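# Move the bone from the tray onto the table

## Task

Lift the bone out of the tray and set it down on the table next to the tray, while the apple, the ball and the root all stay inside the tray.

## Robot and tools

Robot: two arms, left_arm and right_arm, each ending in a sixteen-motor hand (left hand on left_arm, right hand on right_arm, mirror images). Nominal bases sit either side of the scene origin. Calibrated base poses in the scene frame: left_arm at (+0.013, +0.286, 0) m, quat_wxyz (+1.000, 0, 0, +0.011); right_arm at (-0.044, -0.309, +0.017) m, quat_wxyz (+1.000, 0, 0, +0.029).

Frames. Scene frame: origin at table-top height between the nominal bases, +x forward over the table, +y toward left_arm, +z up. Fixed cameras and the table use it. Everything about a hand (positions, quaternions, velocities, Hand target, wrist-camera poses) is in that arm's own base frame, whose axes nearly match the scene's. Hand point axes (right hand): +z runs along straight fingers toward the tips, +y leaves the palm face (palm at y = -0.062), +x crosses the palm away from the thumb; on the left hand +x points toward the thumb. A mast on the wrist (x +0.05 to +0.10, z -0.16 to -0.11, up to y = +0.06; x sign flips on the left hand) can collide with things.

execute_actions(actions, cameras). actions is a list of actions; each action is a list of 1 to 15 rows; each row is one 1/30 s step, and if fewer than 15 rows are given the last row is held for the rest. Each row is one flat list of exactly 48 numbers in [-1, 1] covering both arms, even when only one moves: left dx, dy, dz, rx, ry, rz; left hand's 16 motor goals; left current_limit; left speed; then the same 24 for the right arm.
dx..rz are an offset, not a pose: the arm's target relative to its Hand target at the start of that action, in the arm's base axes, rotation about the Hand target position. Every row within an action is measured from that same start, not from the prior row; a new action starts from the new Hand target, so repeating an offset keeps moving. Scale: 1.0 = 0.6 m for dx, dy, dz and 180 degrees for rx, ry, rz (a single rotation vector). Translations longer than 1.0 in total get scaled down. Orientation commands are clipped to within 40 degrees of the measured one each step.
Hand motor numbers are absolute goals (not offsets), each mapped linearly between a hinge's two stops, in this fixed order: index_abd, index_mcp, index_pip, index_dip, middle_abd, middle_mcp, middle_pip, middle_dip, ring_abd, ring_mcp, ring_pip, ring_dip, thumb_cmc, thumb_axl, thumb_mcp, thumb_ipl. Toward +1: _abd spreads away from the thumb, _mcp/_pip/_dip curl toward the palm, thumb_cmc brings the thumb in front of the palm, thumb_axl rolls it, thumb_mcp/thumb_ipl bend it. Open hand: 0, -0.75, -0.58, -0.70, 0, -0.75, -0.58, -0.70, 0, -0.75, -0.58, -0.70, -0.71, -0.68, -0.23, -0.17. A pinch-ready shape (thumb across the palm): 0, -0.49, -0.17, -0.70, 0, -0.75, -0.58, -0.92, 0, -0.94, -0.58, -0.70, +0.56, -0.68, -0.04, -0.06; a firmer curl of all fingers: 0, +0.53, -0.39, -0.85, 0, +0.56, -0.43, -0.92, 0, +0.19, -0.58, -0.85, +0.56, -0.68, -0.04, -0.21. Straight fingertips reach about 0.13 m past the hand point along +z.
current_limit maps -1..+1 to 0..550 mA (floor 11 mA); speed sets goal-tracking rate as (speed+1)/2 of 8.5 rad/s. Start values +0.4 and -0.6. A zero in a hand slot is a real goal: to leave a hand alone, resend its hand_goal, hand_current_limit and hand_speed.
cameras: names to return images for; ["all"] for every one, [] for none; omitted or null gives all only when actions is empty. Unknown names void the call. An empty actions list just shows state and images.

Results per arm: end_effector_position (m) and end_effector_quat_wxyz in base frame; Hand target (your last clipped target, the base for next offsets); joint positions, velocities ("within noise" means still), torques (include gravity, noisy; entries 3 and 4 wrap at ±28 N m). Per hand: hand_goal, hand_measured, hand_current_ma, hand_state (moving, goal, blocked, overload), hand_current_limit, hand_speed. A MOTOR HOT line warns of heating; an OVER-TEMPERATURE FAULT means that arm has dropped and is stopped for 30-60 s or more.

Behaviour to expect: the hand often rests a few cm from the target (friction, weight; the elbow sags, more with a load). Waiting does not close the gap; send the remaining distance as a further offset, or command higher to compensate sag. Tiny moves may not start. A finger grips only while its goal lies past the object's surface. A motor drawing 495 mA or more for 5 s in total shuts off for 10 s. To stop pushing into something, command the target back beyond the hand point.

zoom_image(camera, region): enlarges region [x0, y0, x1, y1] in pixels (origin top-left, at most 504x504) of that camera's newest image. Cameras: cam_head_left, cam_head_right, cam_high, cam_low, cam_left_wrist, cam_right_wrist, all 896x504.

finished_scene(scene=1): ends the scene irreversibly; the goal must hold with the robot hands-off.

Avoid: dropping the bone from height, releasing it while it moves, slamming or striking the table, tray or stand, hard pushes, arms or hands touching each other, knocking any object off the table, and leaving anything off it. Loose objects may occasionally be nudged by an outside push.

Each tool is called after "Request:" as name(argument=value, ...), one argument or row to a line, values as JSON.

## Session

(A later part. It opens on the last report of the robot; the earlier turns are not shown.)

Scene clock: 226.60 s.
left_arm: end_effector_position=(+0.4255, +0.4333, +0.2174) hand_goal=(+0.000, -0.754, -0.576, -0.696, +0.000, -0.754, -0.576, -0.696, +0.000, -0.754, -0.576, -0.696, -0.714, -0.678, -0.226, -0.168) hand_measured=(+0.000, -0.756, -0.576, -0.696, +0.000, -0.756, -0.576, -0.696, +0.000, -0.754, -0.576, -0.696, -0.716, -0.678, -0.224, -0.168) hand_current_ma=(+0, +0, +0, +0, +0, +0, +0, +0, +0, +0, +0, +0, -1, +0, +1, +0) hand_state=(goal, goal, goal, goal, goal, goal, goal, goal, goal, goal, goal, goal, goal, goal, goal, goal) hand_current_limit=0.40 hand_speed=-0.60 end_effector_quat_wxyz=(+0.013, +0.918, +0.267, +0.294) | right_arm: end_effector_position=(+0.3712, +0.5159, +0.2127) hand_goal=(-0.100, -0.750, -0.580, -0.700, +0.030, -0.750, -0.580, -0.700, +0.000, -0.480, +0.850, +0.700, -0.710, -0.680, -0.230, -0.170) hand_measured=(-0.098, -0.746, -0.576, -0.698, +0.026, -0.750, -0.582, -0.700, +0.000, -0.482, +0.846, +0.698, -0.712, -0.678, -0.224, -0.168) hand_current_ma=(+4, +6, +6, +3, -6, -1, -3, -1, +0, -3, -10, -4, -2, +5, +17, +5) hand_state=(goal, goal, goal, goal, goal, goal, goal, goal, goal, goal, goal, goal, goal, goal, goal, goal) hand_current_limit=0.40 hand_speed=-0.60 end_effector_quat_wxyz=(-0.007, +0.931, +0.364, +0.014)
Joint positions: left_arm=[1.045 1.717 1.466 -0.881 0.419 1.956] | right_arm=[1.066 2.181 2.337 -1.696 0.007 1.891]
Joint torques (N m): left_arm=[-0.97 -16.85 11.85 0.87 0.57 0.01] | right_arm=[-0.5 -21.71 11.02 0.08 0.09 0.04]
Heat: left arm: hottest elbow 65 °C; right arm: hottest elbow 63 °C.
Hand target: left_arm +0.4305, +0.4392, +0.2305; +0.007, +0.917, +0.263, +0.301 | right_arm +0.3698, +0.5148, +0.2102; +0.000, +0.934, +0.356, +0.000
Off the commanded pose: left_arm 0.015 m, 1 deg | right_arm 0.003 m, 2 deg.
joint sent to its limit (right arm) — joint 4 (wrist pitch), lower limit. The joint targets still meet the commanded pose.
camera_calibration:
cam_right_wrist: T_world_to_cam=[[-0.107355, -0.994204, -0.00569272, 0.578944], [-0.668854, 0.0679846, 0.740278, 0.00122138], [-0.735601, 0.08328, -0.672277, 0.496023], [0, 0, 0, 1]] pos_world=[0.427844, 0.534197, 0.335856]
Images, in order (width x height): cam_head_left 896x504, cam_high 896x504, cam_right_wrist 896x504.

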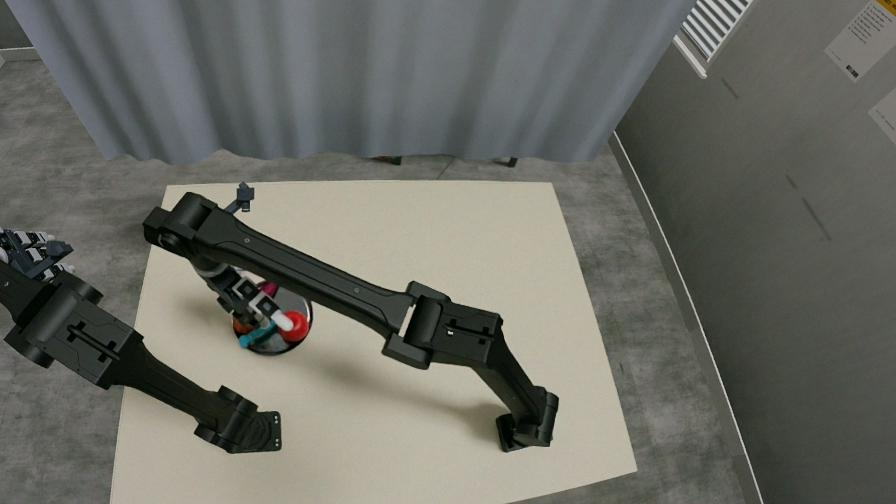

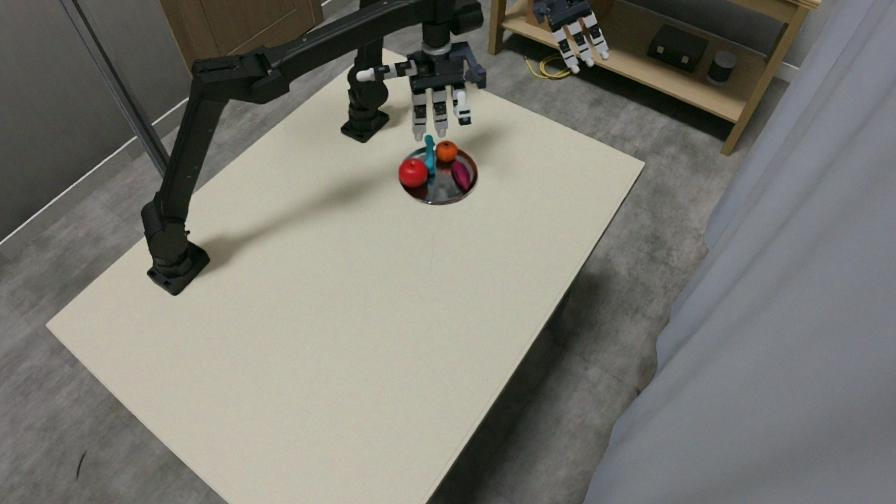

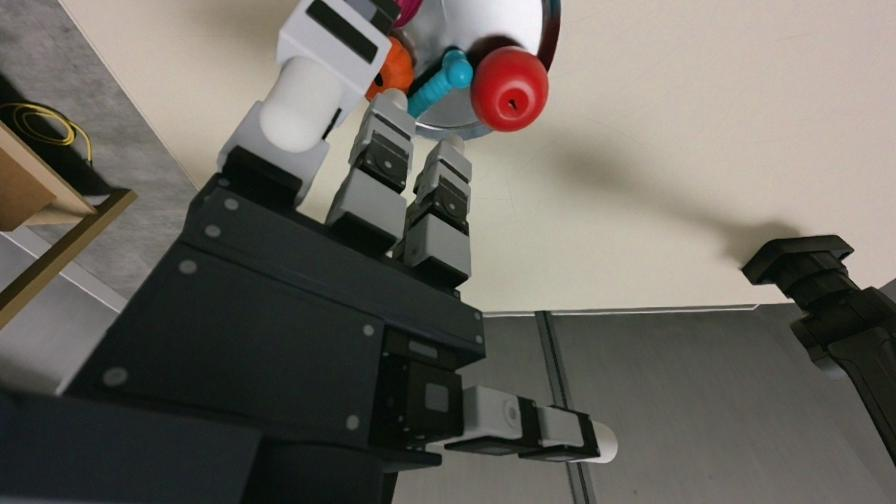

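Request:
execute_actions(
  actions=[
    [[-0.138,0.114,0,0,0,0.0555,0,-0.754,-0.576,-0.696,0,-0.754,-0.576,-0.696,0,-0.754,-0.576,-0.696,-0.714,-0.678,-0.226,-0.168,0.4,-0.6,-0.02,0.02,0,0,0,0,-0.12,-0.75,-0.58,-0.7,0.06,-0.75,-0.58,-0.7,0,-0.48,0.85,0.7,-0.71,-0.68,-0.23,-0.17,0.75,-0.7]],
    [[-0.156,0.0875,0,0,0,0.0555,0,-0.754,-0.576,-0.696,0,-0.754,-0.576,-0.696,0,-0.754,-0.576,-0.696,-0.714,-0.678,-0.226,-0.168,0.4,-0.6,-0.036,0.0405,-0.058,0,0,0,-0.12,-0.75,-0.58,-0.7,0.06,-0.75,-0.58,-0.7,0,-0.48,0.85,0.7,-0.71,-0.68,-0.23,-0.17,0.75,-0.7]],
  ],
  cameras=["cam_high", "cam_head_left", "cam_right_wrist"],
)

Request:
zoom_image(
  camera="cam_right_wrist",
  region=[340, 0, 560, 200],
)

Request:
zoom_image(
  camera="cam_high",
  region=[370, 90, 490, 210],
)

Request:
zoom_image(
  camera="cam_head_left",
  region=[210, 280, 330, 370],
)

Scene clock: 254.93 s.
left_arm: end_effector_position=(+0.2506, +0.5531, +0.2174) hand_goal=(+0.000, -0.754, -0.576, -0.696, +0.000, -0.754, -0.576, -0.696, +0.000, -0.754, -0.576, -0.696, -0.714, -0.678, -0.226, -0.168) hand_measured=(+0.000, -0.756, -0.576, -0.696, +0.000, -0.754, -0.576, -0.696, +0.000, -0.754, -0.576, -0.696, -0.716, -0.678, -0.224, -0.168) hand_current_ma=(+0, +0, +0, +0, +0, +0, +0, +0, +0, +0, +0, +0, +0, +0, +1, +0) hand_state=(goal, goal, goal, goal, goal, goal, goal, goal, goal, goal, goal, goal, goal, goal, goal, goal) hand_current_limit=0.40 hand_speed=-0.60 end_effector_quat_wxyz=(-0.038, +0.857, +0.423, +0.292) | right_arm: end_effector_position=(+0.3324, +0.5427, +0.1730) hand_goal=(-0.120, -0.750, -0.580, -0.700, +0.060, -0.750, -0.580, -0.700, +0.000, -0.480, +0.850, +0.700, -0.710, -0.680, -0.230, -0.170) hand_measured=(-0.116, -0.746, -0.576, -0.698, +0.058, -0.748, -0.580, -0.700, +0.000, -0.482, +0.846, +0.698, -0.712, -0.678, -0.224, -0.168) hand_current_ma=(+6, +6, +6, +3, -3, +4, +0, -1, +0, -3, -10, -4, -2, +5, +17, +5) hand_state=(goal, goal, goal, goal, goal, goal, goal, goal, goal, goal, goal, goal, goal, goal, goal, goal) hand_current_limit=0.75 hand_speed=-0.70 end_effector_quat_wxyz=(+0.009, +0.932, +0.363, -0.008)
Joint positions: left_arm=[1.396 1.717 1.466 -0.881 0.419 1.956] | right_arm=[1.133 2.246 2.339 -1.688 0.002 1.961]
Joint torques (N m): left_arm=[-0.09 -16.79 11.86 0.88 0.6 0.03] | right_arm=[-0.21 -21.89 14.09 0.39 0.11 0.08]
Heat: left arm: hottest elbow 66 °C; right arm: hottest elbow 60 °C.
Hand target: left_arm +0.2540, +0.5601, +0.2305; -0.046, +0.857, +0.418, +0.298 | right_arm +0.3362, +0.5510, +0.1753; +0.000, +0.934, +0.356, +0.000
Off the commanded pose: left_arm 0.015 m, 1 deg | right_arm 0.009 m, 2 deg.
camera_calibration:
cam_right_wrist: T_world_to_cam=[[-0.109525, -0.993026, 0.0436312, 0.592784], [-0.646883, 0.104537, 0.75539, -0.0269864], [-0.754683, 0.0545099, -0.653821, 0.457328], [0, 0, 0, 1]] pos_world=[0.392605, 0.566542, 0.293532]
Images, in order (width x height): cam_head_left 896x504, cam_high 896x504, cam_right_wrist 896x504.

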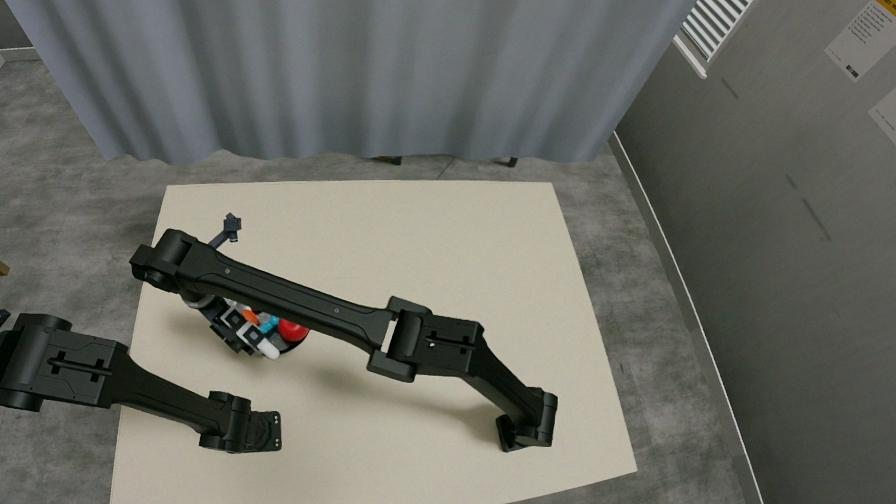

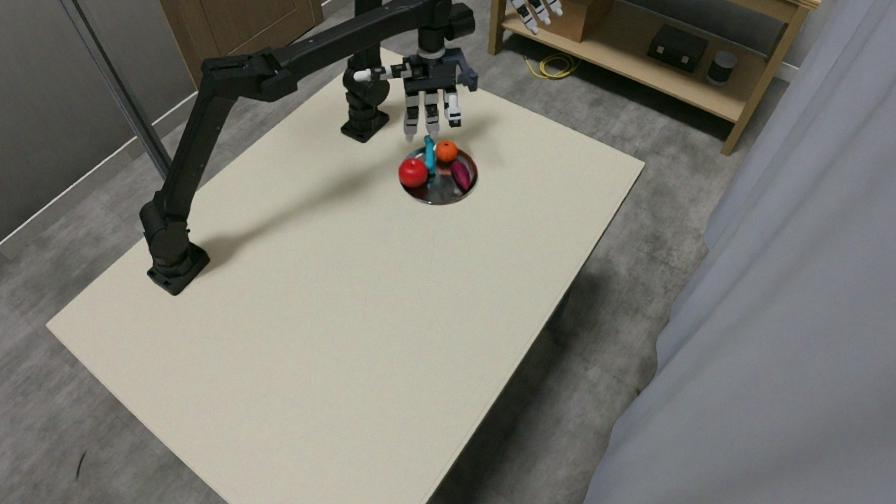

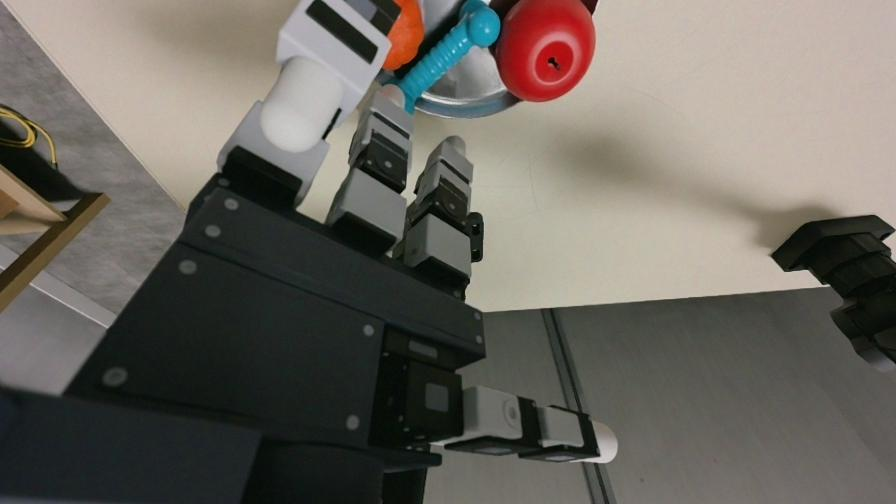

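Scaled by 2.291 from the camera's 896x504 image, which has a finer 1280x720 frame.

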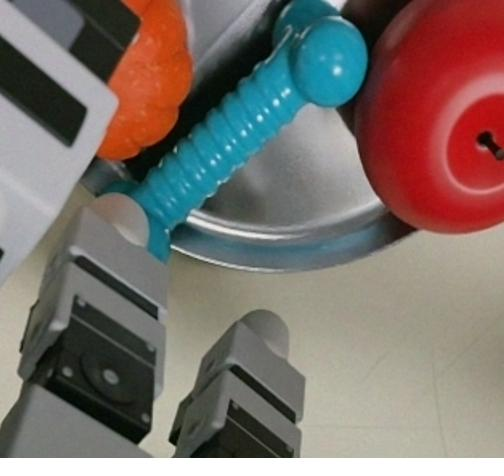

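Scaled by 4.200 from the camera's 896x504 image, which has a finer 1280x720 frame.

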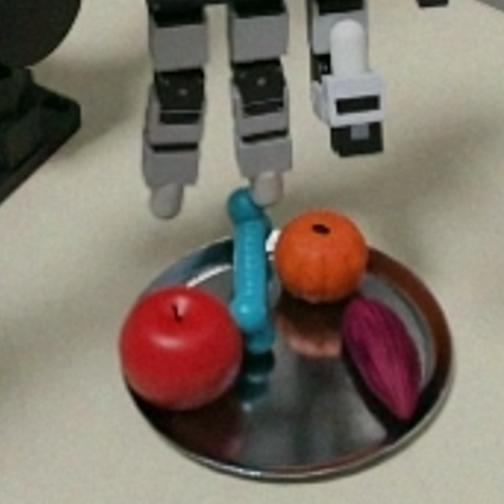

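Scaled by 4.200 from the camera's 896x504 image, which has a finer 1280x720 frame.

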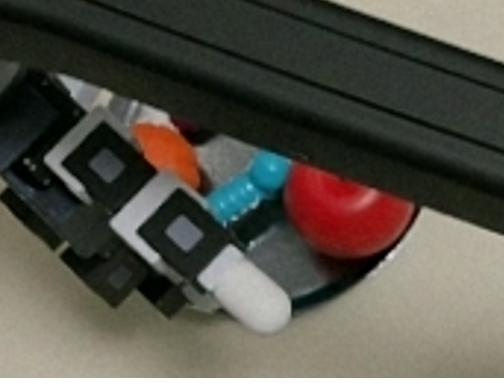

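Request:
execute_actions(
  actions=[
    [[0,0,0,0,0,0,0,-0.754,-0.576,-0.696,0,-0.754,-0.576,-0.696,0,-0.754,-0.576,-0.696,-0.714,-0.678,-0.226,-0.168,0.4,-0.6,0.0135,0.019,-0.012,0,0,0,-0.12,-0.75,-0.58,-0.7,0.06,-0.75,-0.58,-0.7,0,-0.48,0.85,0.7,-0.71,-0.68,-0.23,-0.17,0.75,-0.7]],
  ],
  cameras=["cam_high", "cam_right_wrist"],
)

Request:
zoom_image(
  camera="cam_right_wrist",
  region=[340, 0, 560, 200],
)

Request:
zoom_image(
  camera="cam_high",
  region=[380, 100, 490, 210],
)

Scene clock: 262.80 s.
left_arm: end_effector_position=(+0.2506, +0.5531, +0.2174) hand_goal=(+0.000, -0.754, -0.576, -0.696, +0.000, -0.754, -0.576, -0.696, +0.000, -0.754, -0.576, -0.696, -0.714, -0.678, -0.226, -0.168) hand_measured=(+0.000, -0.756, -0.576, -0.696, +0.000, -0.754, -0.576, -0.696, +0.000, -0.754, -0.576, -0.696, -0.716, -0.678, -0.224, -0.168) hand_current_ma=(+0, +0, +0, +0, +0, +0, +0, +0, +0, +0, +0, +0, +0, +0, +1, +0) hand_state=(goal, goal, goal, goal, goal, goal, goal, goal, goal, goal, goal, goal, goal, goal, goal, goal) hand_current_limit=0.40 hand_speed=-0.60 end_effector_quat_wxyz=(-0.038, +0.857, +0.423, +0.292) | right_arm: end_effector_position=(+0.3380, +0.5547, +0.1654) hand_goal=(-0.120, -0.750, -0.580, -0.700, +0.060, -0.750, -0.580, -0.700, +0.000, -0.480, +0.850, +0.700, -0.710, -0.680, -0.230, -0.170) hand_measured=(-0.116, -0.746, -0.576, -0.698, +0.058, -0.748, -0.580, -0.700, +0.000, -0.482, +0.846, +0.698, -0.712, -0.678, -0.224, -0.168) hand_current_ma=(+5, +6, +6, +3, -3, +5, +1, -1, +0, -3, -10, -4, -2, +5, +17, +5) hand_state=(goal, goal, goal, goal, goal, goal, goal, goal, goal, goal, goal, goal, goal, goal, goal, goal) hand_current_limit=0.75 hand_speed=-0.70 end_effector_quat_wxyz=(+0.006, +0.932, +0.363, -0.005)
Joint positions: left_arm=[1.396 1.717 1.466 -0.881 0.419 1.956] | right_arm=[1.133 2.293 2.404 -1.696 0.002 1.961]
Joint torques (N m): left_arm=[-1.08 -16.91 11.9 0.85 0.59 0.02] | right_arm=[-0.79 -21.83 15.28 0.09 0.14 0.02]
Heat: left arm: hottest elbow 66 °C; right arm: hottest elbow 63 °C.
Hand target: left_arm +0.2540, +0.5601, +0.2305; -0.046, +0.857, +0.418, +0.298 | right_arm +0.3442, +0.5623, +0.1682; +0.000, +0.934, +0.356, +0.000
Off the commanded pose: left_arm 0.015 m, 1 deg | right_arm 0.010 m, 1 deg.
joint sent to its limit (right arm) — joint 4 (wrist pitch), lower limit. The joint targets still meet the commanded pose.
camera_calibration:
cam_right_wrist: T_world_to_cam=[[-0.110012, -0.99334, 0.0342422, 0.607557], [-0.650052, 0.0979691, 0.753548, -0.0137959], [-0.751884, 0.0606401, -0.6565, 0.451984], [0, 0, 0, 1]] pos_world=[0.397711, 0.577454, 0.28632]
Images, in order (width x height): cam_high 896x504, cam_right_wrist 896x504.

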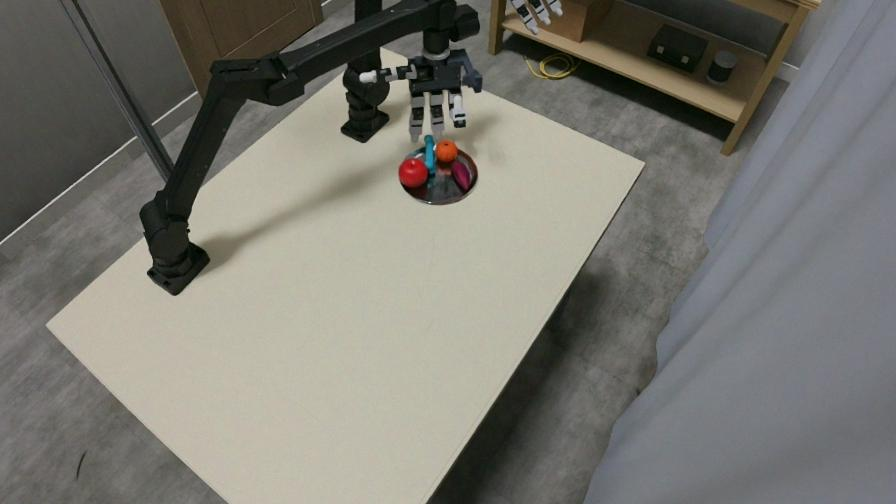

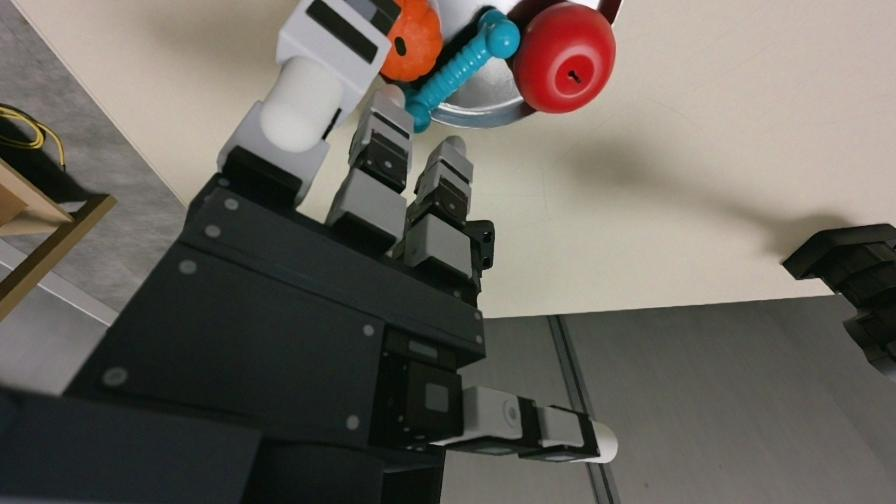

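Scaled by 2.291 from the camera's 896x504 image, which has a finer 1280x720 frame.

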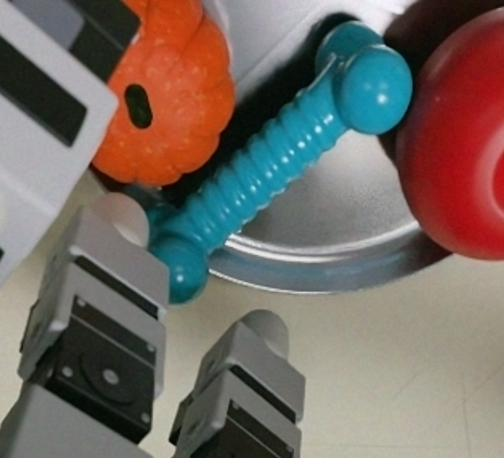

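Scaled by 4.582 from the camera's 896x504 image, which has a finer 1280x720 frame.

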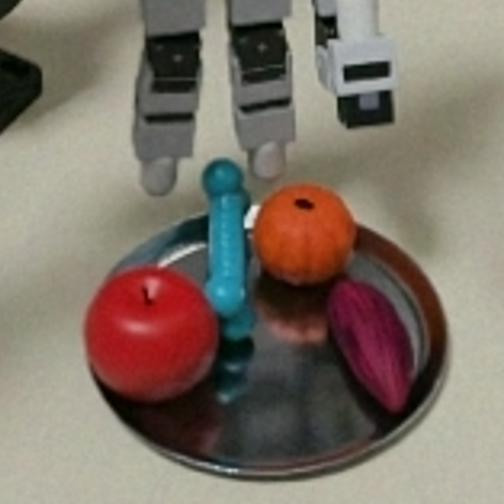

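Request:
execute_actions(
  actions=[
    [[0,0,0,0,0,0,0,-0.754,-0.576,-0.696,0,-0.754,-0.576,-0.696,0,-0.754,-0.576,-0.696,-0.714,-0.678,-0.226,-0.168,0.4,-0.6,-0.0057,0.0132,0,0,0,0,-0.12,-0.75,-0.58,-0.7,0.08,-0.75,-0.58,-0.7,0,-0.48,0.85,0.7,-0.71,-0.68,-0.23,-0.17,0.75,-0.7]],
    [[0,0,0,0,0,0,0,-0.754,-0.576,-0.696,0,-0.754,-0.576,-0.696,0,-0.754,-0.576,-0.696,-0.714,-0.678,-0.226,-0.168,0.4,-0.6,0,0,-0.048,0,0,0,-0.12,-0.75,-0.58,-0.7,0.08,-0.75,-0.58,-0.7,0,-0.48,0.85,0.7,-0.71,-0.68,-0.23,-0.17,0.75,-0.7]],
  ],
  cameras=["cam_high", "cam_right_wrist"],
)

Request:
zoom_image(
  camera="cam_right_wrist",
  region=[340, 0, 560, 200],
)

Request:
zoom_image(
  camera="cam_high",
  region=[380, 100, 490, 210],
)

Scene clock: 271.90 s.
left_arm: end_effector_position=(+0.2506, +0.5531, +0.2174) hand_goal=(+0.000, -0.754, -0.576, -0.696, +0.000, -0.754, -0.576, -0.696, +0.000, -0.754, -0.576, -0.696, -0.714, -0.678, -0.226, -0.168) hand_measured=(+0.000, -0.756, -0.576, -0.696, +0.000, -0.754, -0.576, -0.696, +0.000, -0.754, -0.576, -0.696, -0.716, -0.678, -0.224, -0.168) hand_current_ma=(+0, +0, +0, +0, +0, +0, +0, +0, +0, +0, +0, +0, +0, +0, +1, +0) hand_state=(goal, goal, goal, goal, goal, goal, goal, goal, goal, goal, goal, goal, goal, goal, goal, goal) hand_current_limit=0.40 hand_speed=-0.60 end_effector_quat_wxyz=(-0.038, +0.857, +0.423, +0.292) | right_arm: end_effector_position=(+0.3437, +0.5676, +0.1593) hand_goal=(-0.120, -0.750, -0.580, -0.700, +0.080, -0.750, -0.580, -0.700, +0.000, -0.480, +0.850, +0.700, -0.710, -0.680, -0.230, -0.170) hand_measured=(-0.118, -0.746, -0.576, -0.698, +0.076, -0.748, -0.580, -0.700, +0.000, -0.482, +0.846, +0.698, -0.712, -0.678, -0.224, -0.168) hand_current_ma=(+3, +6, +6, +3, -6, +5, +1, -1, +0, -3, -10, -4, -2, +5, +17, +5) hand_state=(goal, goal, goal, goal, goal, goal, goal, goal, goal, goal, goal, goal, goal, goal, goal, goal) hand_current_limit=0.75 hand_speed=-0.70 end_effector_quat_wxyz=(-0.007, +0.933, +0.360, +0.010)
Joint positions: left_arm=[1.396 1.717 1.466 -0.881 0.419 1.956] | right_arm=[1.133 2.315 2.433 -1.664 0.002 1.967]
Joint torques (N m): left_arm=[-1.03 -16.79 11.89 0.87 0.59 0.02] | right_arm=[-0.03 -21.6 10.22 0.64 0.12 0.06]
Heat: left arm: hottest elbow 66 °C; right arm: hottest elbow 64 °C.
Hand target: left_arm +0.2540, +0.5601, +0.2305; -0.046, +0.857, +0.418, +0.298 | right_arm +0.3408, +0.5703, +0.1394; +0.000, +0.935, +0.356, +0.000
Off the commanded pose: left_arm 0.015 m, 1 deg | right_arm 0.020 m, 1 deg.
camera_calibration:
cam_right_wrist: T_world_to_cam=[[-0.116345, -0.993206, -0.0025594, 0.629071], [-0.661867, 0.0756101, 0.745798, 0.0111854], [-0.740537, 0.0884641, -0.666167, 0.433384], [0, 0, 0, 1]] pos_world=[0.40153, 0.585612, 0.281974]
Images, in order (width x height): cam_high 896x504, cam_right_wrist 896x504.

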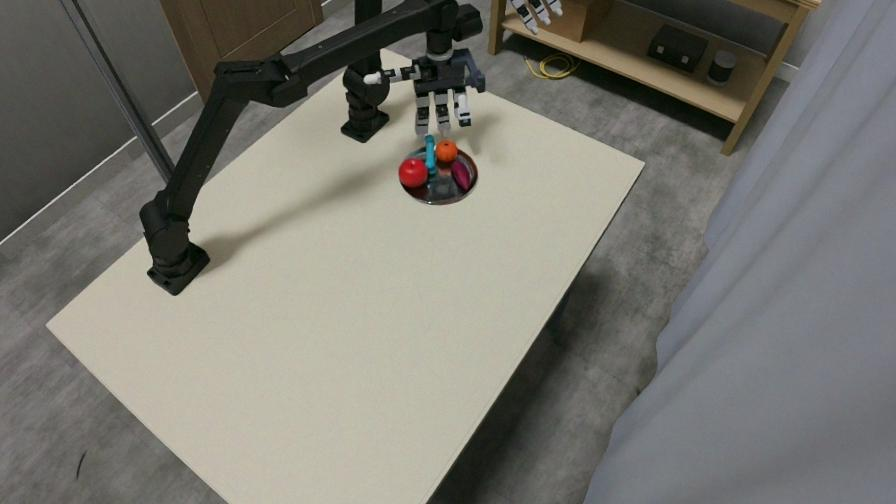

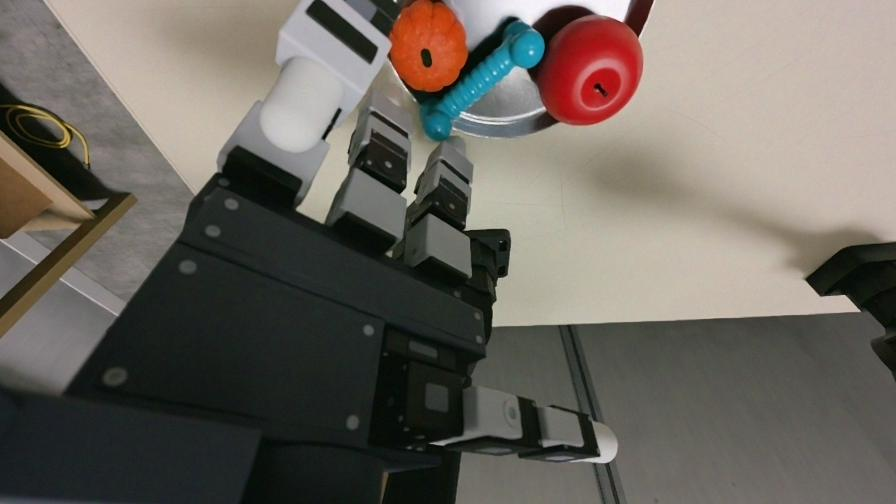

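Scaled by 2.291 from the camera's 896x504 image, which has a finer 1280x720 frame.

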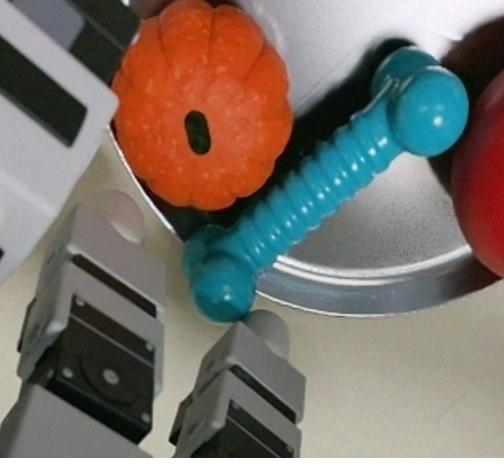

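Scaled by 4.582 from the camera's 896x504 image, which has a finer 1280x720 frame.

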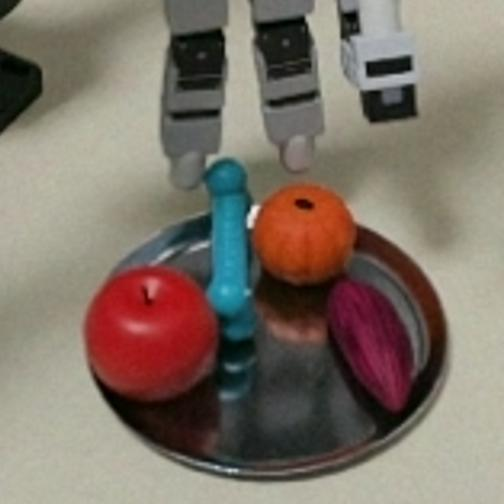

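Request:
execute_actions(
  actions=[
    [[0,0,0,0,0,0,0,-0.754,-0.576,-0.696,0,-0.754,-0.576,-0.696,0,-0.754,-0.576,-0.696,-0.714,-0.678,-0.226,-0.168,0.4,-0.6,-0.0075,-0.0165,0.03,0,0,0,-0.13,-0.75,-0.58,-0.7,0.08,-0.75,-0.58,-0.7,0,-0.48,0.85,0.7,-0.71,-0.68,-0.23,-0.17,0.75,-0.7]],
  ],
)

Scene clock: 277.70 s.
left_arm: end_effector_position=(+0.2506, +0.5531, +0.2174) hand_goal=(+0.000, -0.754, -0.576, -0.696, +0.000, -0.754, -0.576, -0.696, +0.000, -0.754, -0.576, -0.696, -0.714, -0.678, -0.226, -0.168) hand_measured=(+0.000, -0.756, -0.576, -0.696, +0.000, -0.754, -0.576, -0.696, +0.000, -0.754, -0.576, -0.696, -0.716, -0.678, -0.224, -0.168) hand_current_ma=(+0, +0, +0, +0, +0, +0, +0, +0, +0, +0, +0, +0, +0, +0, +1, +0) hand_state=(goal, goal, goal, goal, goal, goal, goal, goal, goal, goal, goal, goal, goal, goal, goal, goal) hand_current_limit=0.40 hand_speed=-0.60 end_effector_quat_wxyz=(-0.038, +0.857, +0.423, +0.292) | right_arm: end_effector_position=(+0.3409, +0.5617, +0.1539) hand_goal=(-0.130, -0.750, -0.580, -0.700, +0.080, -0.750, -0.580, -0.700, +0.000, -0.480, +0.850, +0.700, -0.710, -0.680, -0.230, -0.170) hand_measured=(-0.126, -0.746, -0.576, -0.698, +0.078, -0.750, -0.580, -0.700, +0.000, -0.482, +0.846, +0.698, -0.712, -0.678, -0.224, -0.168) hand_current_ma=(+7, +6, +6, +3, -4, +1, +1, -1, +0, -3, -10, -4, -2, +5, +17, +5) hand_state=(goal, goal, goal, goal, goal, goal, goal, goal, goal, goal, goal, goal, goal, goal, goal, goal) hand_current_limit=0.75 hand_speed=-0.70 end_effector_quat_wxyz=(+0.001, +0.933, +0.360, +0.001)
Joint positions: left_arm=[1.396 1.717 1.466 -0.881 0.419 1.956] | right_arm=[1.133 2.308 2.402 -1.664 0.002 1.967]
Joint torques (N m): left_arm=[-1.03 -16.73 11.92 0.87 0.59 0.02] | right_arm=[0.03 -24.29 10.03 0.16 0.11 0.06]
Heat: left arm: hottest elbow 67 °C; right arm: hottest elbow 63 °C.
Hand target: left_arm +0.2540, +0.5601, +0.2305; -0.046, +0.857, +0.418, +0.298 | right_arm +0.3364, +0.5605, +0.1575; +0.000, +0.935, +0.356, +0.000
Off the commanded pose: left_arm 0.015 m, 1 deg | right_arm 0.006 m, 1 deg.

Request:
execute_actions(
  actions=[
    [[0,0,0,0,0,0,0,-0.754,-0.576,-0.696,0,-0.754,-0.576,-0.696,0,-0.754,-0.576,-0.696,-0.714,-0.678,-0.226,-0.168,0.4,-0.6,-0.0057,0.0062,-0.029,0,0,0,-0.13,-0.75,-0.58,-0.7,0.08,-0.75,-0.58,-0.7,0,-0.48,0.85,0.7,-0.71,-0.68,-0.23,-0.17,0.75,-0.7]],
  ],
  cameras=["cam_high", "cam_right_wrist"],
)

Request:
zoom_image(
  camera="cam_right_wrist",
  region=[340, 0, 560, 200],
)

Request:
zoom_image(
  camera="cam_high",
  region=[380, 100, 490, 210],
)

Scene clock: 282.17 s.
left_arm: end_effector_position=(+0.2506, +0.5531, +0.2174) hand_goal=(+0.000, -0.754, -0.576, -0.696, +0.000, -0.754, -0.576, -0.696, +0.000, -0.754, -0.576, -0.696, -0.714, -0.678, -0.226, -0.168) hand_measured=(+0.000, -0.756, -0.576, -0.696, +0.000, -0.754, -0.576, -0.696, +0.000, -0.754, -0.576, -0.696, -0.716, -0.678, -0.224, -0.168) hand_current_ma=(+0, +0, +0, +0, +0, +0, +0, +0, +0, +0, +0, +0, +0, +0, +1, +0) hand_state=(goal, goal, goal, goal, goal, goal, goal, goal, goal, goal, goal, goal, goal, goal, goal, goal) hand_current_limit=0.40 hand_speed=-0.60 end_effector_quat_wxyz=(-0.038, +0.857, +0.423, +0.292) | right_arm: end_effector_position=(+0.3394, +0.5604, +0.1412) hand_goal=(-0.130, -0.750, -0.580, -0.700, +0.080, -0.750, -0.580, -0.700, +0.000, -0.480, +0.850, +0.700, -0.710, -0.680, -0.230, -0.170) hand_measured=(-0.126, -0.746, -0.576, -0.698, +0.078, -0.752, -0.580, -0.700, +0.000, -0.482, +0.846, +0.698, -0.712, -0.678, -0.224, -0.168) hand_current_ma=(+7, +6, +6, +3, -4, -2, -1, -1, +0, -3, -10, -4, -2, +5, +17, +5) hand_state=(goal, goal, goal, goal, goal, goal, goal, goal, goal, goal, goal, goal, goal, goal, goal, goal) hand_current_limit=0.75 hand_speed=-0.70 end_effector_quat_wxyz=(+0.003, +0.934, +0.358, -0.001)
Joint positions: left_arm=[1.396 1.717 1.466 -0.881 0.419 1.956] | right_arm=[1.134 2.303 2.36 -1.633 0.002 1.973]
Joint torques (N m): left_arm=[-1.03 -16.79 11.92 0.87 0.58 0.02] | right_arm=[0.38 -23.71 10.1 0.58 0.13 0.05]
Heat: left arm: hottest elbow 67 °C; right arm: hottest elbow 63 °C.
Hand target: left_arm +0.2540, +0.5601, +0.2305; -0.046, +0.857, +0.418, +0.298 | right_arm +0.3330, +0.5641, +0.1400; +0.000, +0.934, +0.356, +0.000
Off the commanded pose: left_arm 0.015 m, 1 deg | right_arm 0.008 m, 0 deg.
camera_calibration:
cam_right_wrist: T_world_to_cam=[[-0.121477, -0.992276, 0.0251333, 0.618745], [-0.651799, 0.0988404, 0.751923, 0.00501863], [-0.7486, 0.0749595, -0.658771, 0.427969], [0, 0, 0, 1]] pos_world=[0.398812, 0.581389, 0.262609]
Images, in order (width x height): cam_high 896x504, cam_right_wrist 896x504.

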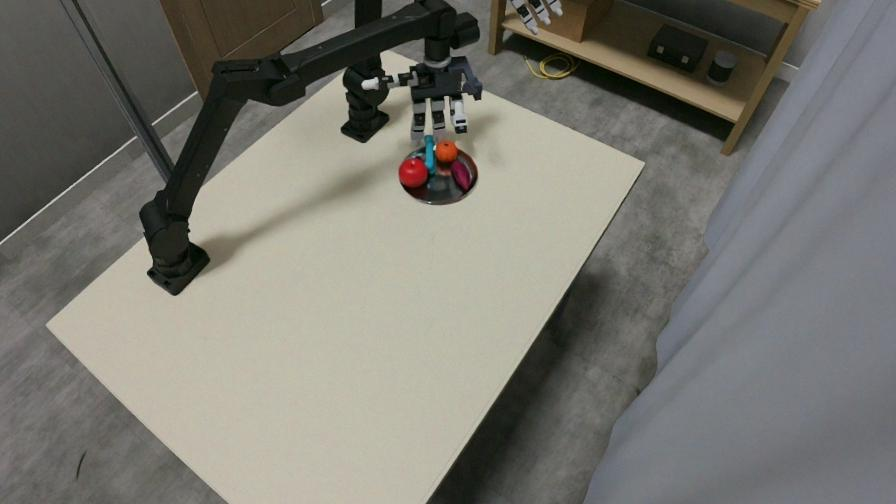

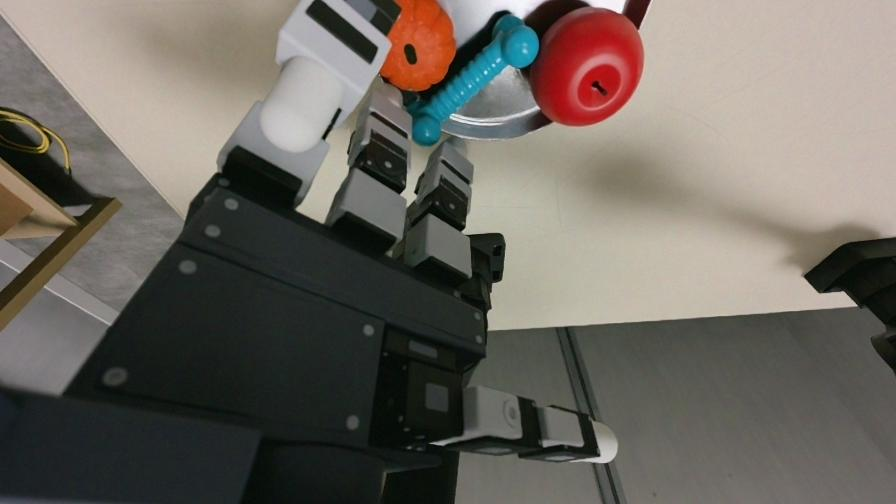

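Scaled by 2.291 from the camera's 896x504 image, which has a finer 1280x720 frame.

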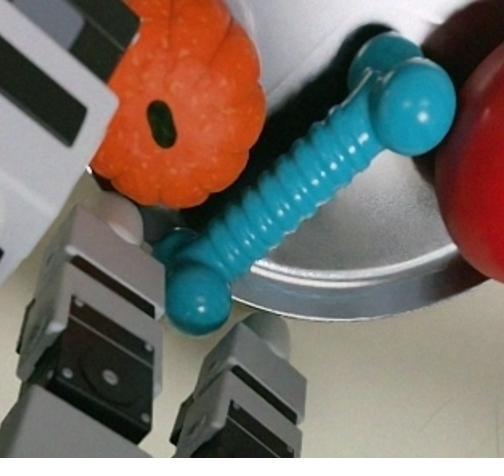

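Scaled by 4.582 from the camera's 896x504 image, which has a finer 1280x720 frame.

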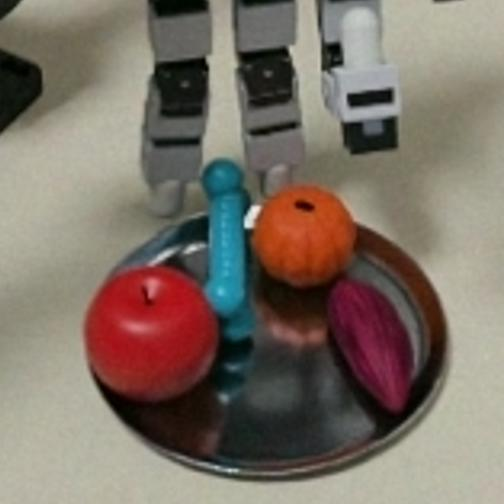

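Request:
execute_actions(
  actions=[
    [[0,0,0,0,0,0,0,-0.754,-0.576,-0.696,0,-0.754,-0.576,-0.696,0,-0.754,-0.576,-0.696,-0.714,-0.678,-0.226,-0.168,0.4,-0.6,0.0057,-0.0062,-0.015,0,0,0,-0.13,-0.75,-0.58,-0.7,0.08,-0.75,-0.58,-0.7,0,-0.48,0.85,0.7,-0.71,-0.68,-0.23,-0.17,0.75,-0.7]],
    [[0,0,0,0,0,0,0,-0.754,-0.576,-0.696,0,-0.754,-0.576,-0.696,0,-0.754,-0.576,-0.696,-0.714,-0.678,-0.226,-0.168,0.4,-0.6,0,0,0,0,0,0,0.15,-0.75,-0.58,-0.7,-0.15,-0.75,-0.58,-0.7,0,-0.48,0.85,0.7,-0.71,-0.68,-0.23,-0.17,0.75,-0.8]],
  ],
  cameras=["cam_high", "cam_right_wrist"],
)

Request:
zoom_image(
  camera="cam_right_wrist",
  region=[340, 0, 560, 200],
)

Request:
zoom_image(
  camera="cam_high",
  region=[380, 100, 490, 210],
)

Scene clock: 288.77 s.
left_arm: end_effector_position=(+0.2506, +0.5531, +0.2174) hand_goal=(+0.000, -0.754, -0.576, -0.696, +0.000, -0.754, -0.576, -0.696, +0.000, -0.754, -0.576, -0.696, -0.714, -0.678, -0.226, -0.168) hand_measured=(+0.000, -0.756, -0.576, -0.696, +0.000, -0.754, -0.576, -0.696, +0.000, -0.754, -0.576, -0.696, -0.716, -0.678, -0.224, -0.168) hand_current_ma=(+0, +0, +0, +0, +0, +0, +0, +0, +0, +0, +0, +0, +0, +0, +1, +0) hand_state=(goal, goal, goal, goal, goal, goal, goal, goal, goal, goal, goal, goal, goal, goal, goal, goal) hand_current_limit=0.40 hand_speed=-0.60 end_effector_quat_wxyz=(-0.038, +0.857, +0.423, +0.292) | right_arm: end_effector_position=(+0.3390, +0.5600, +0.1339) hand_goal=(+0.150, -0.750, -0.580, -0.700, -0.150, -0.750, -0.580, -0.700, +0.000, -0.480, +0.850, +0.700, -0.710, -0.680, -0.230, -0.170) hand_measured=(-0.074, -0.748, -0.578, -0.698, +0.040, -0.748, -0.580, -0.700, +0.000, -0.482, +0.846, +0.698, -0.712, -0.678, -0.224, -0.168) hand_current_ma=(-481, +4, +4, +3, +481, +2, +0, -1, +0, -3, -10, -4, -2, +5, +17, +5) hand_state=(blocked, goal, goal, goal, blocked, goal, goal, goal, goal, goal, goal, goal, goal, goal, goal, goal) hand_current_limit=0.75 hand_speed=-0.80 end_effector_quat_wxyz=(+0.001, +0.934, +0.357, +0.001)
Joint positions: left_arm=[1.396 1.717 1.466 -0.881 0.419 1.956] | right_arm=[1.134 2.294 2.325 -1.602 0.002 1.974]
Joint torques (N m): left_arm=[-1.14 -16.79 11.92 0.88 0.59 0.01] | right_arm=[-0.09 -23.71 9.69 0.57 0.14 0.01]
Heat: left arm: hottest elbow 67 °C; right arm: hottest elbow 62 °C.
Hand target: left_arm +0.2540, +0.5601, +0.2305; -0.046, +0.857, +0.418, +0.298 | right_arm +0.3363, +0.5603, +0.1311; +0.000, +0.935, +0.356, +0.000
Off the commanded pose: left_arm 0.015 m, 1 deg | right_arm 0.004 m, 0 deg.
camera_calibration:
cam_right_wrist: T_world_to_cam=[[-0.121937, -0.992338, 0.0199266, 0.619328], [-0.653227, 0.0953507, 0.751134, 0.0129407], [-0.747279, 0.0785744, -0.659849, 0.420649], [0, 0, 0, 1]] pos_world=[0.398314, 0.580296, 0.255503]
Images, in order (width x height): cam_high 896x504, cam_right_wrist 896x504.

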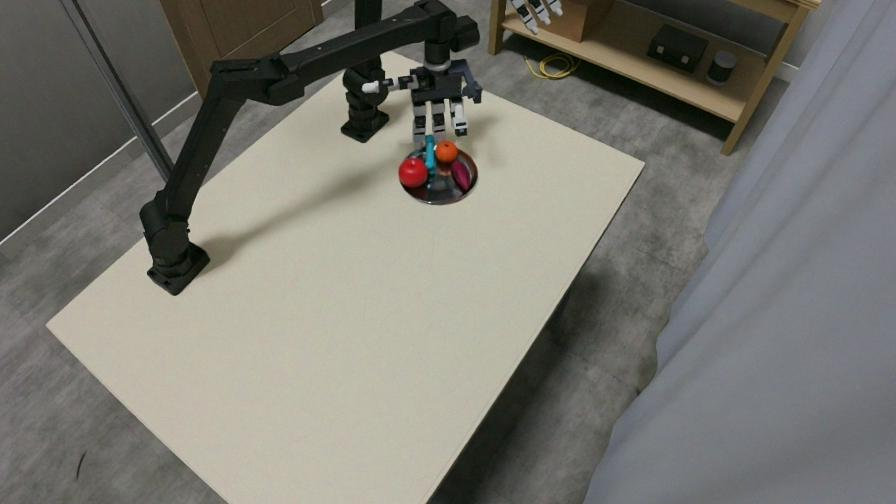

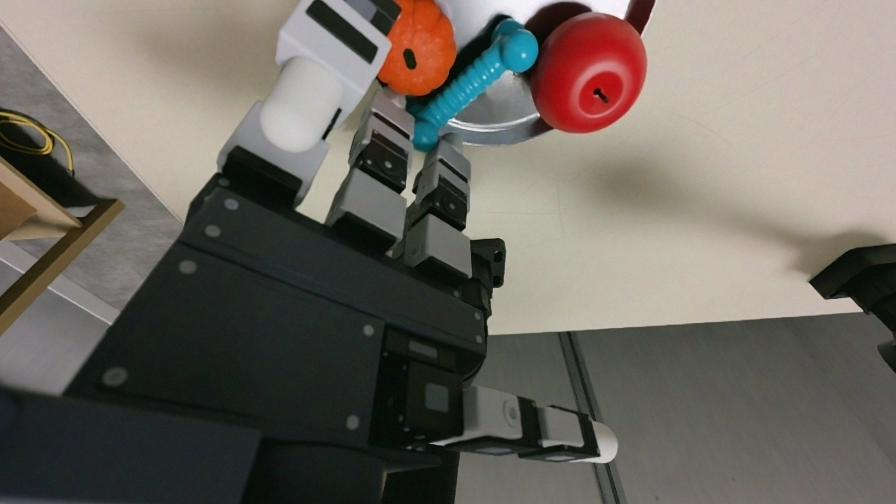

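Scaled by 2.291 from the camera's 896x504 image, which has a finer 1280x720 frame.

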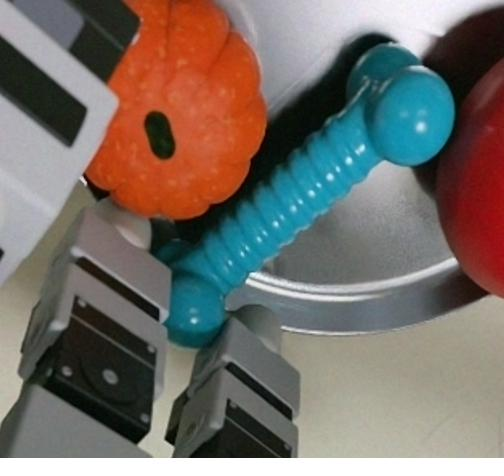

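Scaled by 4.582 from the camera's 896x504 image, which has a finer 1280x720 frame.

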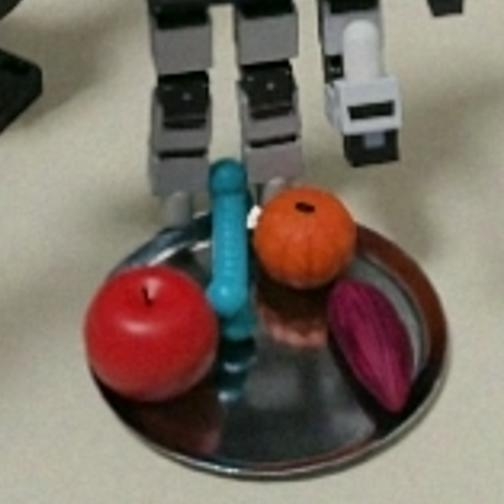

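Request:
execute_actions(
  actions=[
    [[0,0,0,0,0,0,0,-0.754,-0.576,-0.696,0,-0.754,-0.576,-0.696,0,-0.754,-0.576,-0.696,-0.714,-0.678,-0.226,-0.168,0.4,-0.6,0,0,0.02,0,0,0,0.15,-0.75,-0.58,-0.7,-0.15,-0.75,-0.58,-0.7,0,-0.48,0.85,0.7,-0.71,-0.68,-0.23,-0.17,0.75,-0.6],[0,0,0,0,0,0,0,-0.754,-0.576,-0.696,0,-0.754,-0.576,-0.696,0,-0.754,-0.576,-0.696,-0.714,-0.678,-0.226,-0.168,0.4,-0.6,0,0,0.05,0,0,0,0.15,-0.75,-0.58,-0.7,-0.15,-0.75,-0.58,-0.7,0,-0.48,0.85,0.7,-0.71,-0.68,-0.23,-0.17,0.75,-0.6]],
  ],
  cameras=["cam_high", "cam_low", "cam_right_wrist"],
)

Request:
zoom_image(
  camera="cam_right_wrist",
  region=[340, 0, 560, 200],
)

Request:
zoom_image(
  camera="cam_high",
  region=[380, 100, 490, 210],
)

Scene clock: 295.23 s.
left_arm: end_effector_position=(+0.2506, +0.5531, +0.2174) hand_goal=(+0.000, -0.754, -0.576, -0.696, +0.000, -0.754, -0.576, -0.696, +0.000, -0.754, -0.576, -0.696, -0.714, -0.678, -0.226, -0.168) hand_measured=(+0.000, -0.756, -0.576, -0.696, +0.000, -0.754, -0.576, -0.696, +0.000, -0.754, -0.576, -0.696, -0.716, -0.678, -0.224, -0.168) hand_current_ma=(+0, +0, +0, +0, +0, +0, +0, +0, +0, +0, +0, +0, +0, +0, +1, +0) hand_state=(goal, goal, goal, goal, goal, goal, goal, goal, goal, goal, goal, goal, goal, goal, goal, goal) hand_current_limit=0.40 hand_speed=-0.60 end_effector_quat_wxyz=(-0.038, +0.857, +0.423, +0.292) | right_arm: end_effector_position=(+0.3346, +0.5504, +0.1435) hand_goal=(+0.150, -0.750, -0.580, -0.700, -0.150, -0.750, -0.580, -0.700, +0.000, -0.480, +0.850, +0.700, -0.710, -0.680, -0.230, -0.170) hand_measured=(-0.072, -0.740, -0.576, -0.698, +0.040, -0.760, -0.584, -0.700, +0.000, -0.482, +0.846, +0.698, -0.712, -0.678, -0.224, -0.168) hand_current_ma=(-481, +24, +7, +3, +481, -24, -8, -1, +0, -3, -10, -4, -2, +5, +17, +5) hand_state=(blocked, goal, goal, goal, blocked, goal, goal, goal, goal, goal, goal, goal, goal, goal, goal, goal) hand_current_limit=0.75 hand_speed=-0.60 end_effector_quat_wxyz=(+0.015, +0.934, +0.357, -0.014)
Joint positions: left_arm=[1.396 1.717 1.466 -0.881 0.419 1.956] | right_arm=[1.134 2.294 2.344 -1.662 0.002 1.974]
Joint torques (N m): left_arm=[-1.08 -16.85 11.93 0.87 0.6 0.02] | right_arm=[-0.38 -23.47 15.27 -0.06 0.14 0]
Heat: left arm: hottest elbow 67 °C; right arm: hottest elbow 61 °C.
Hand target: left_arm +0.2540, +0.5601, +0.2305; -0.046, +0.857, +0.418, +0.298 | right_arm +0.3364, +0.5604, +0.1611; +0.000, +0.935, +0.356, +0.000
Off the commanded pose: left_arm 0.015 m, 1 deg | right_arm 0.020 m, 2 deg.
camera_calibration:
cam_right_wrist: T_world_to_cam=[[-0.121169, -0.990829, 0.0597942, 0.602219], [-0.639772, 0.124011, 0.758494, -0.0175933], [-0.758954, 0.0536513, -0.648931, 0.440444], [0, 0, 0, 1]] pos_world=[0.395991, 0.575248, 0.263153]
Images, in order (width x height): cam_high 896x504, cam_low 896x504, cam_right_wrist 896x504.

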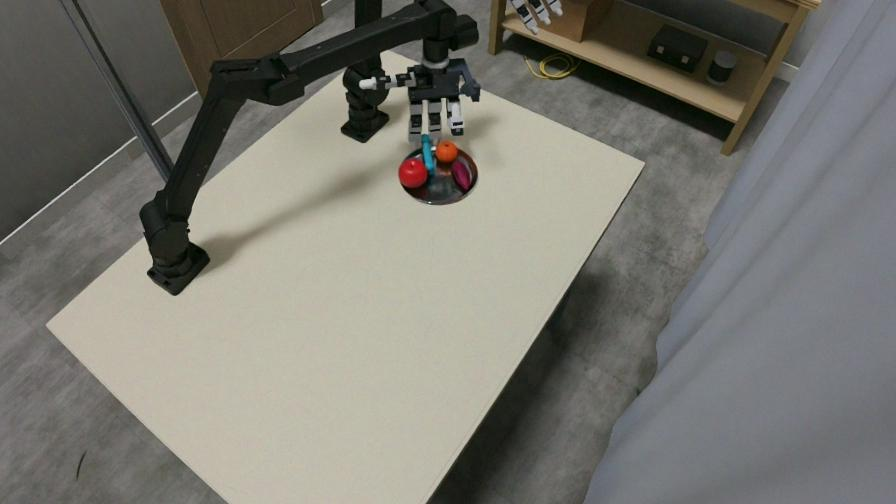

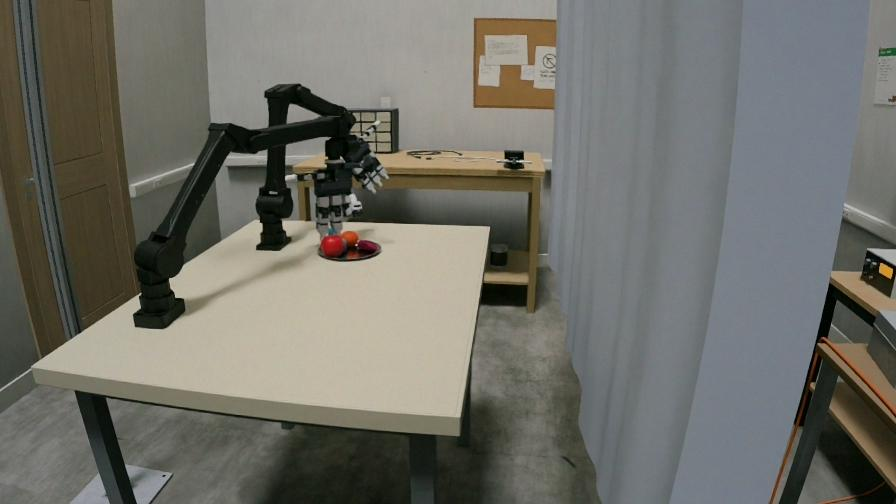

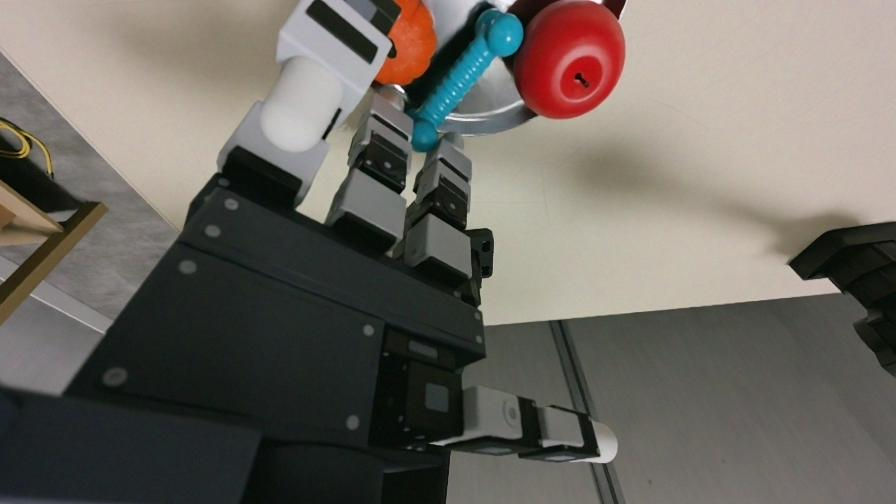

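Scaled by 2.291 from the camera's 896x504 image, which has a finer 1280x720 frame.

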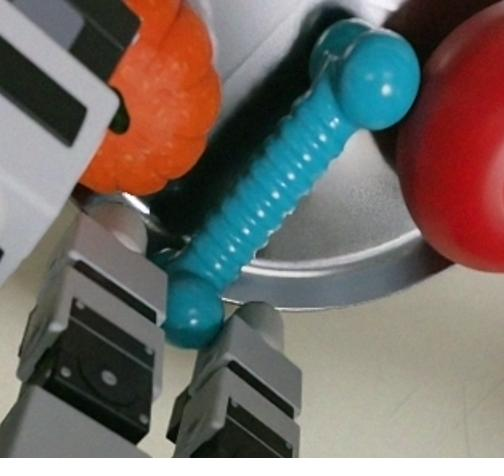

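Scaled by 4.582 from the camera's 896x504 image, which has a finer 1280x720 frame.

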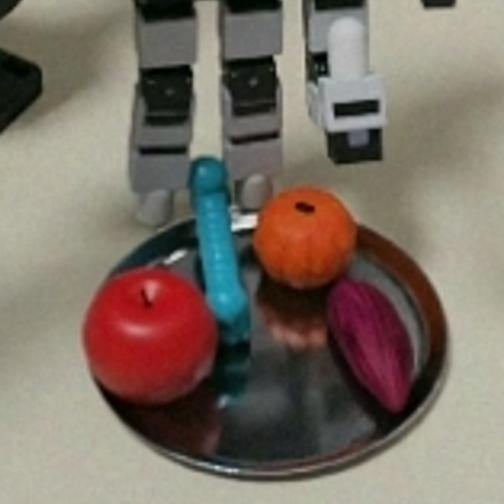

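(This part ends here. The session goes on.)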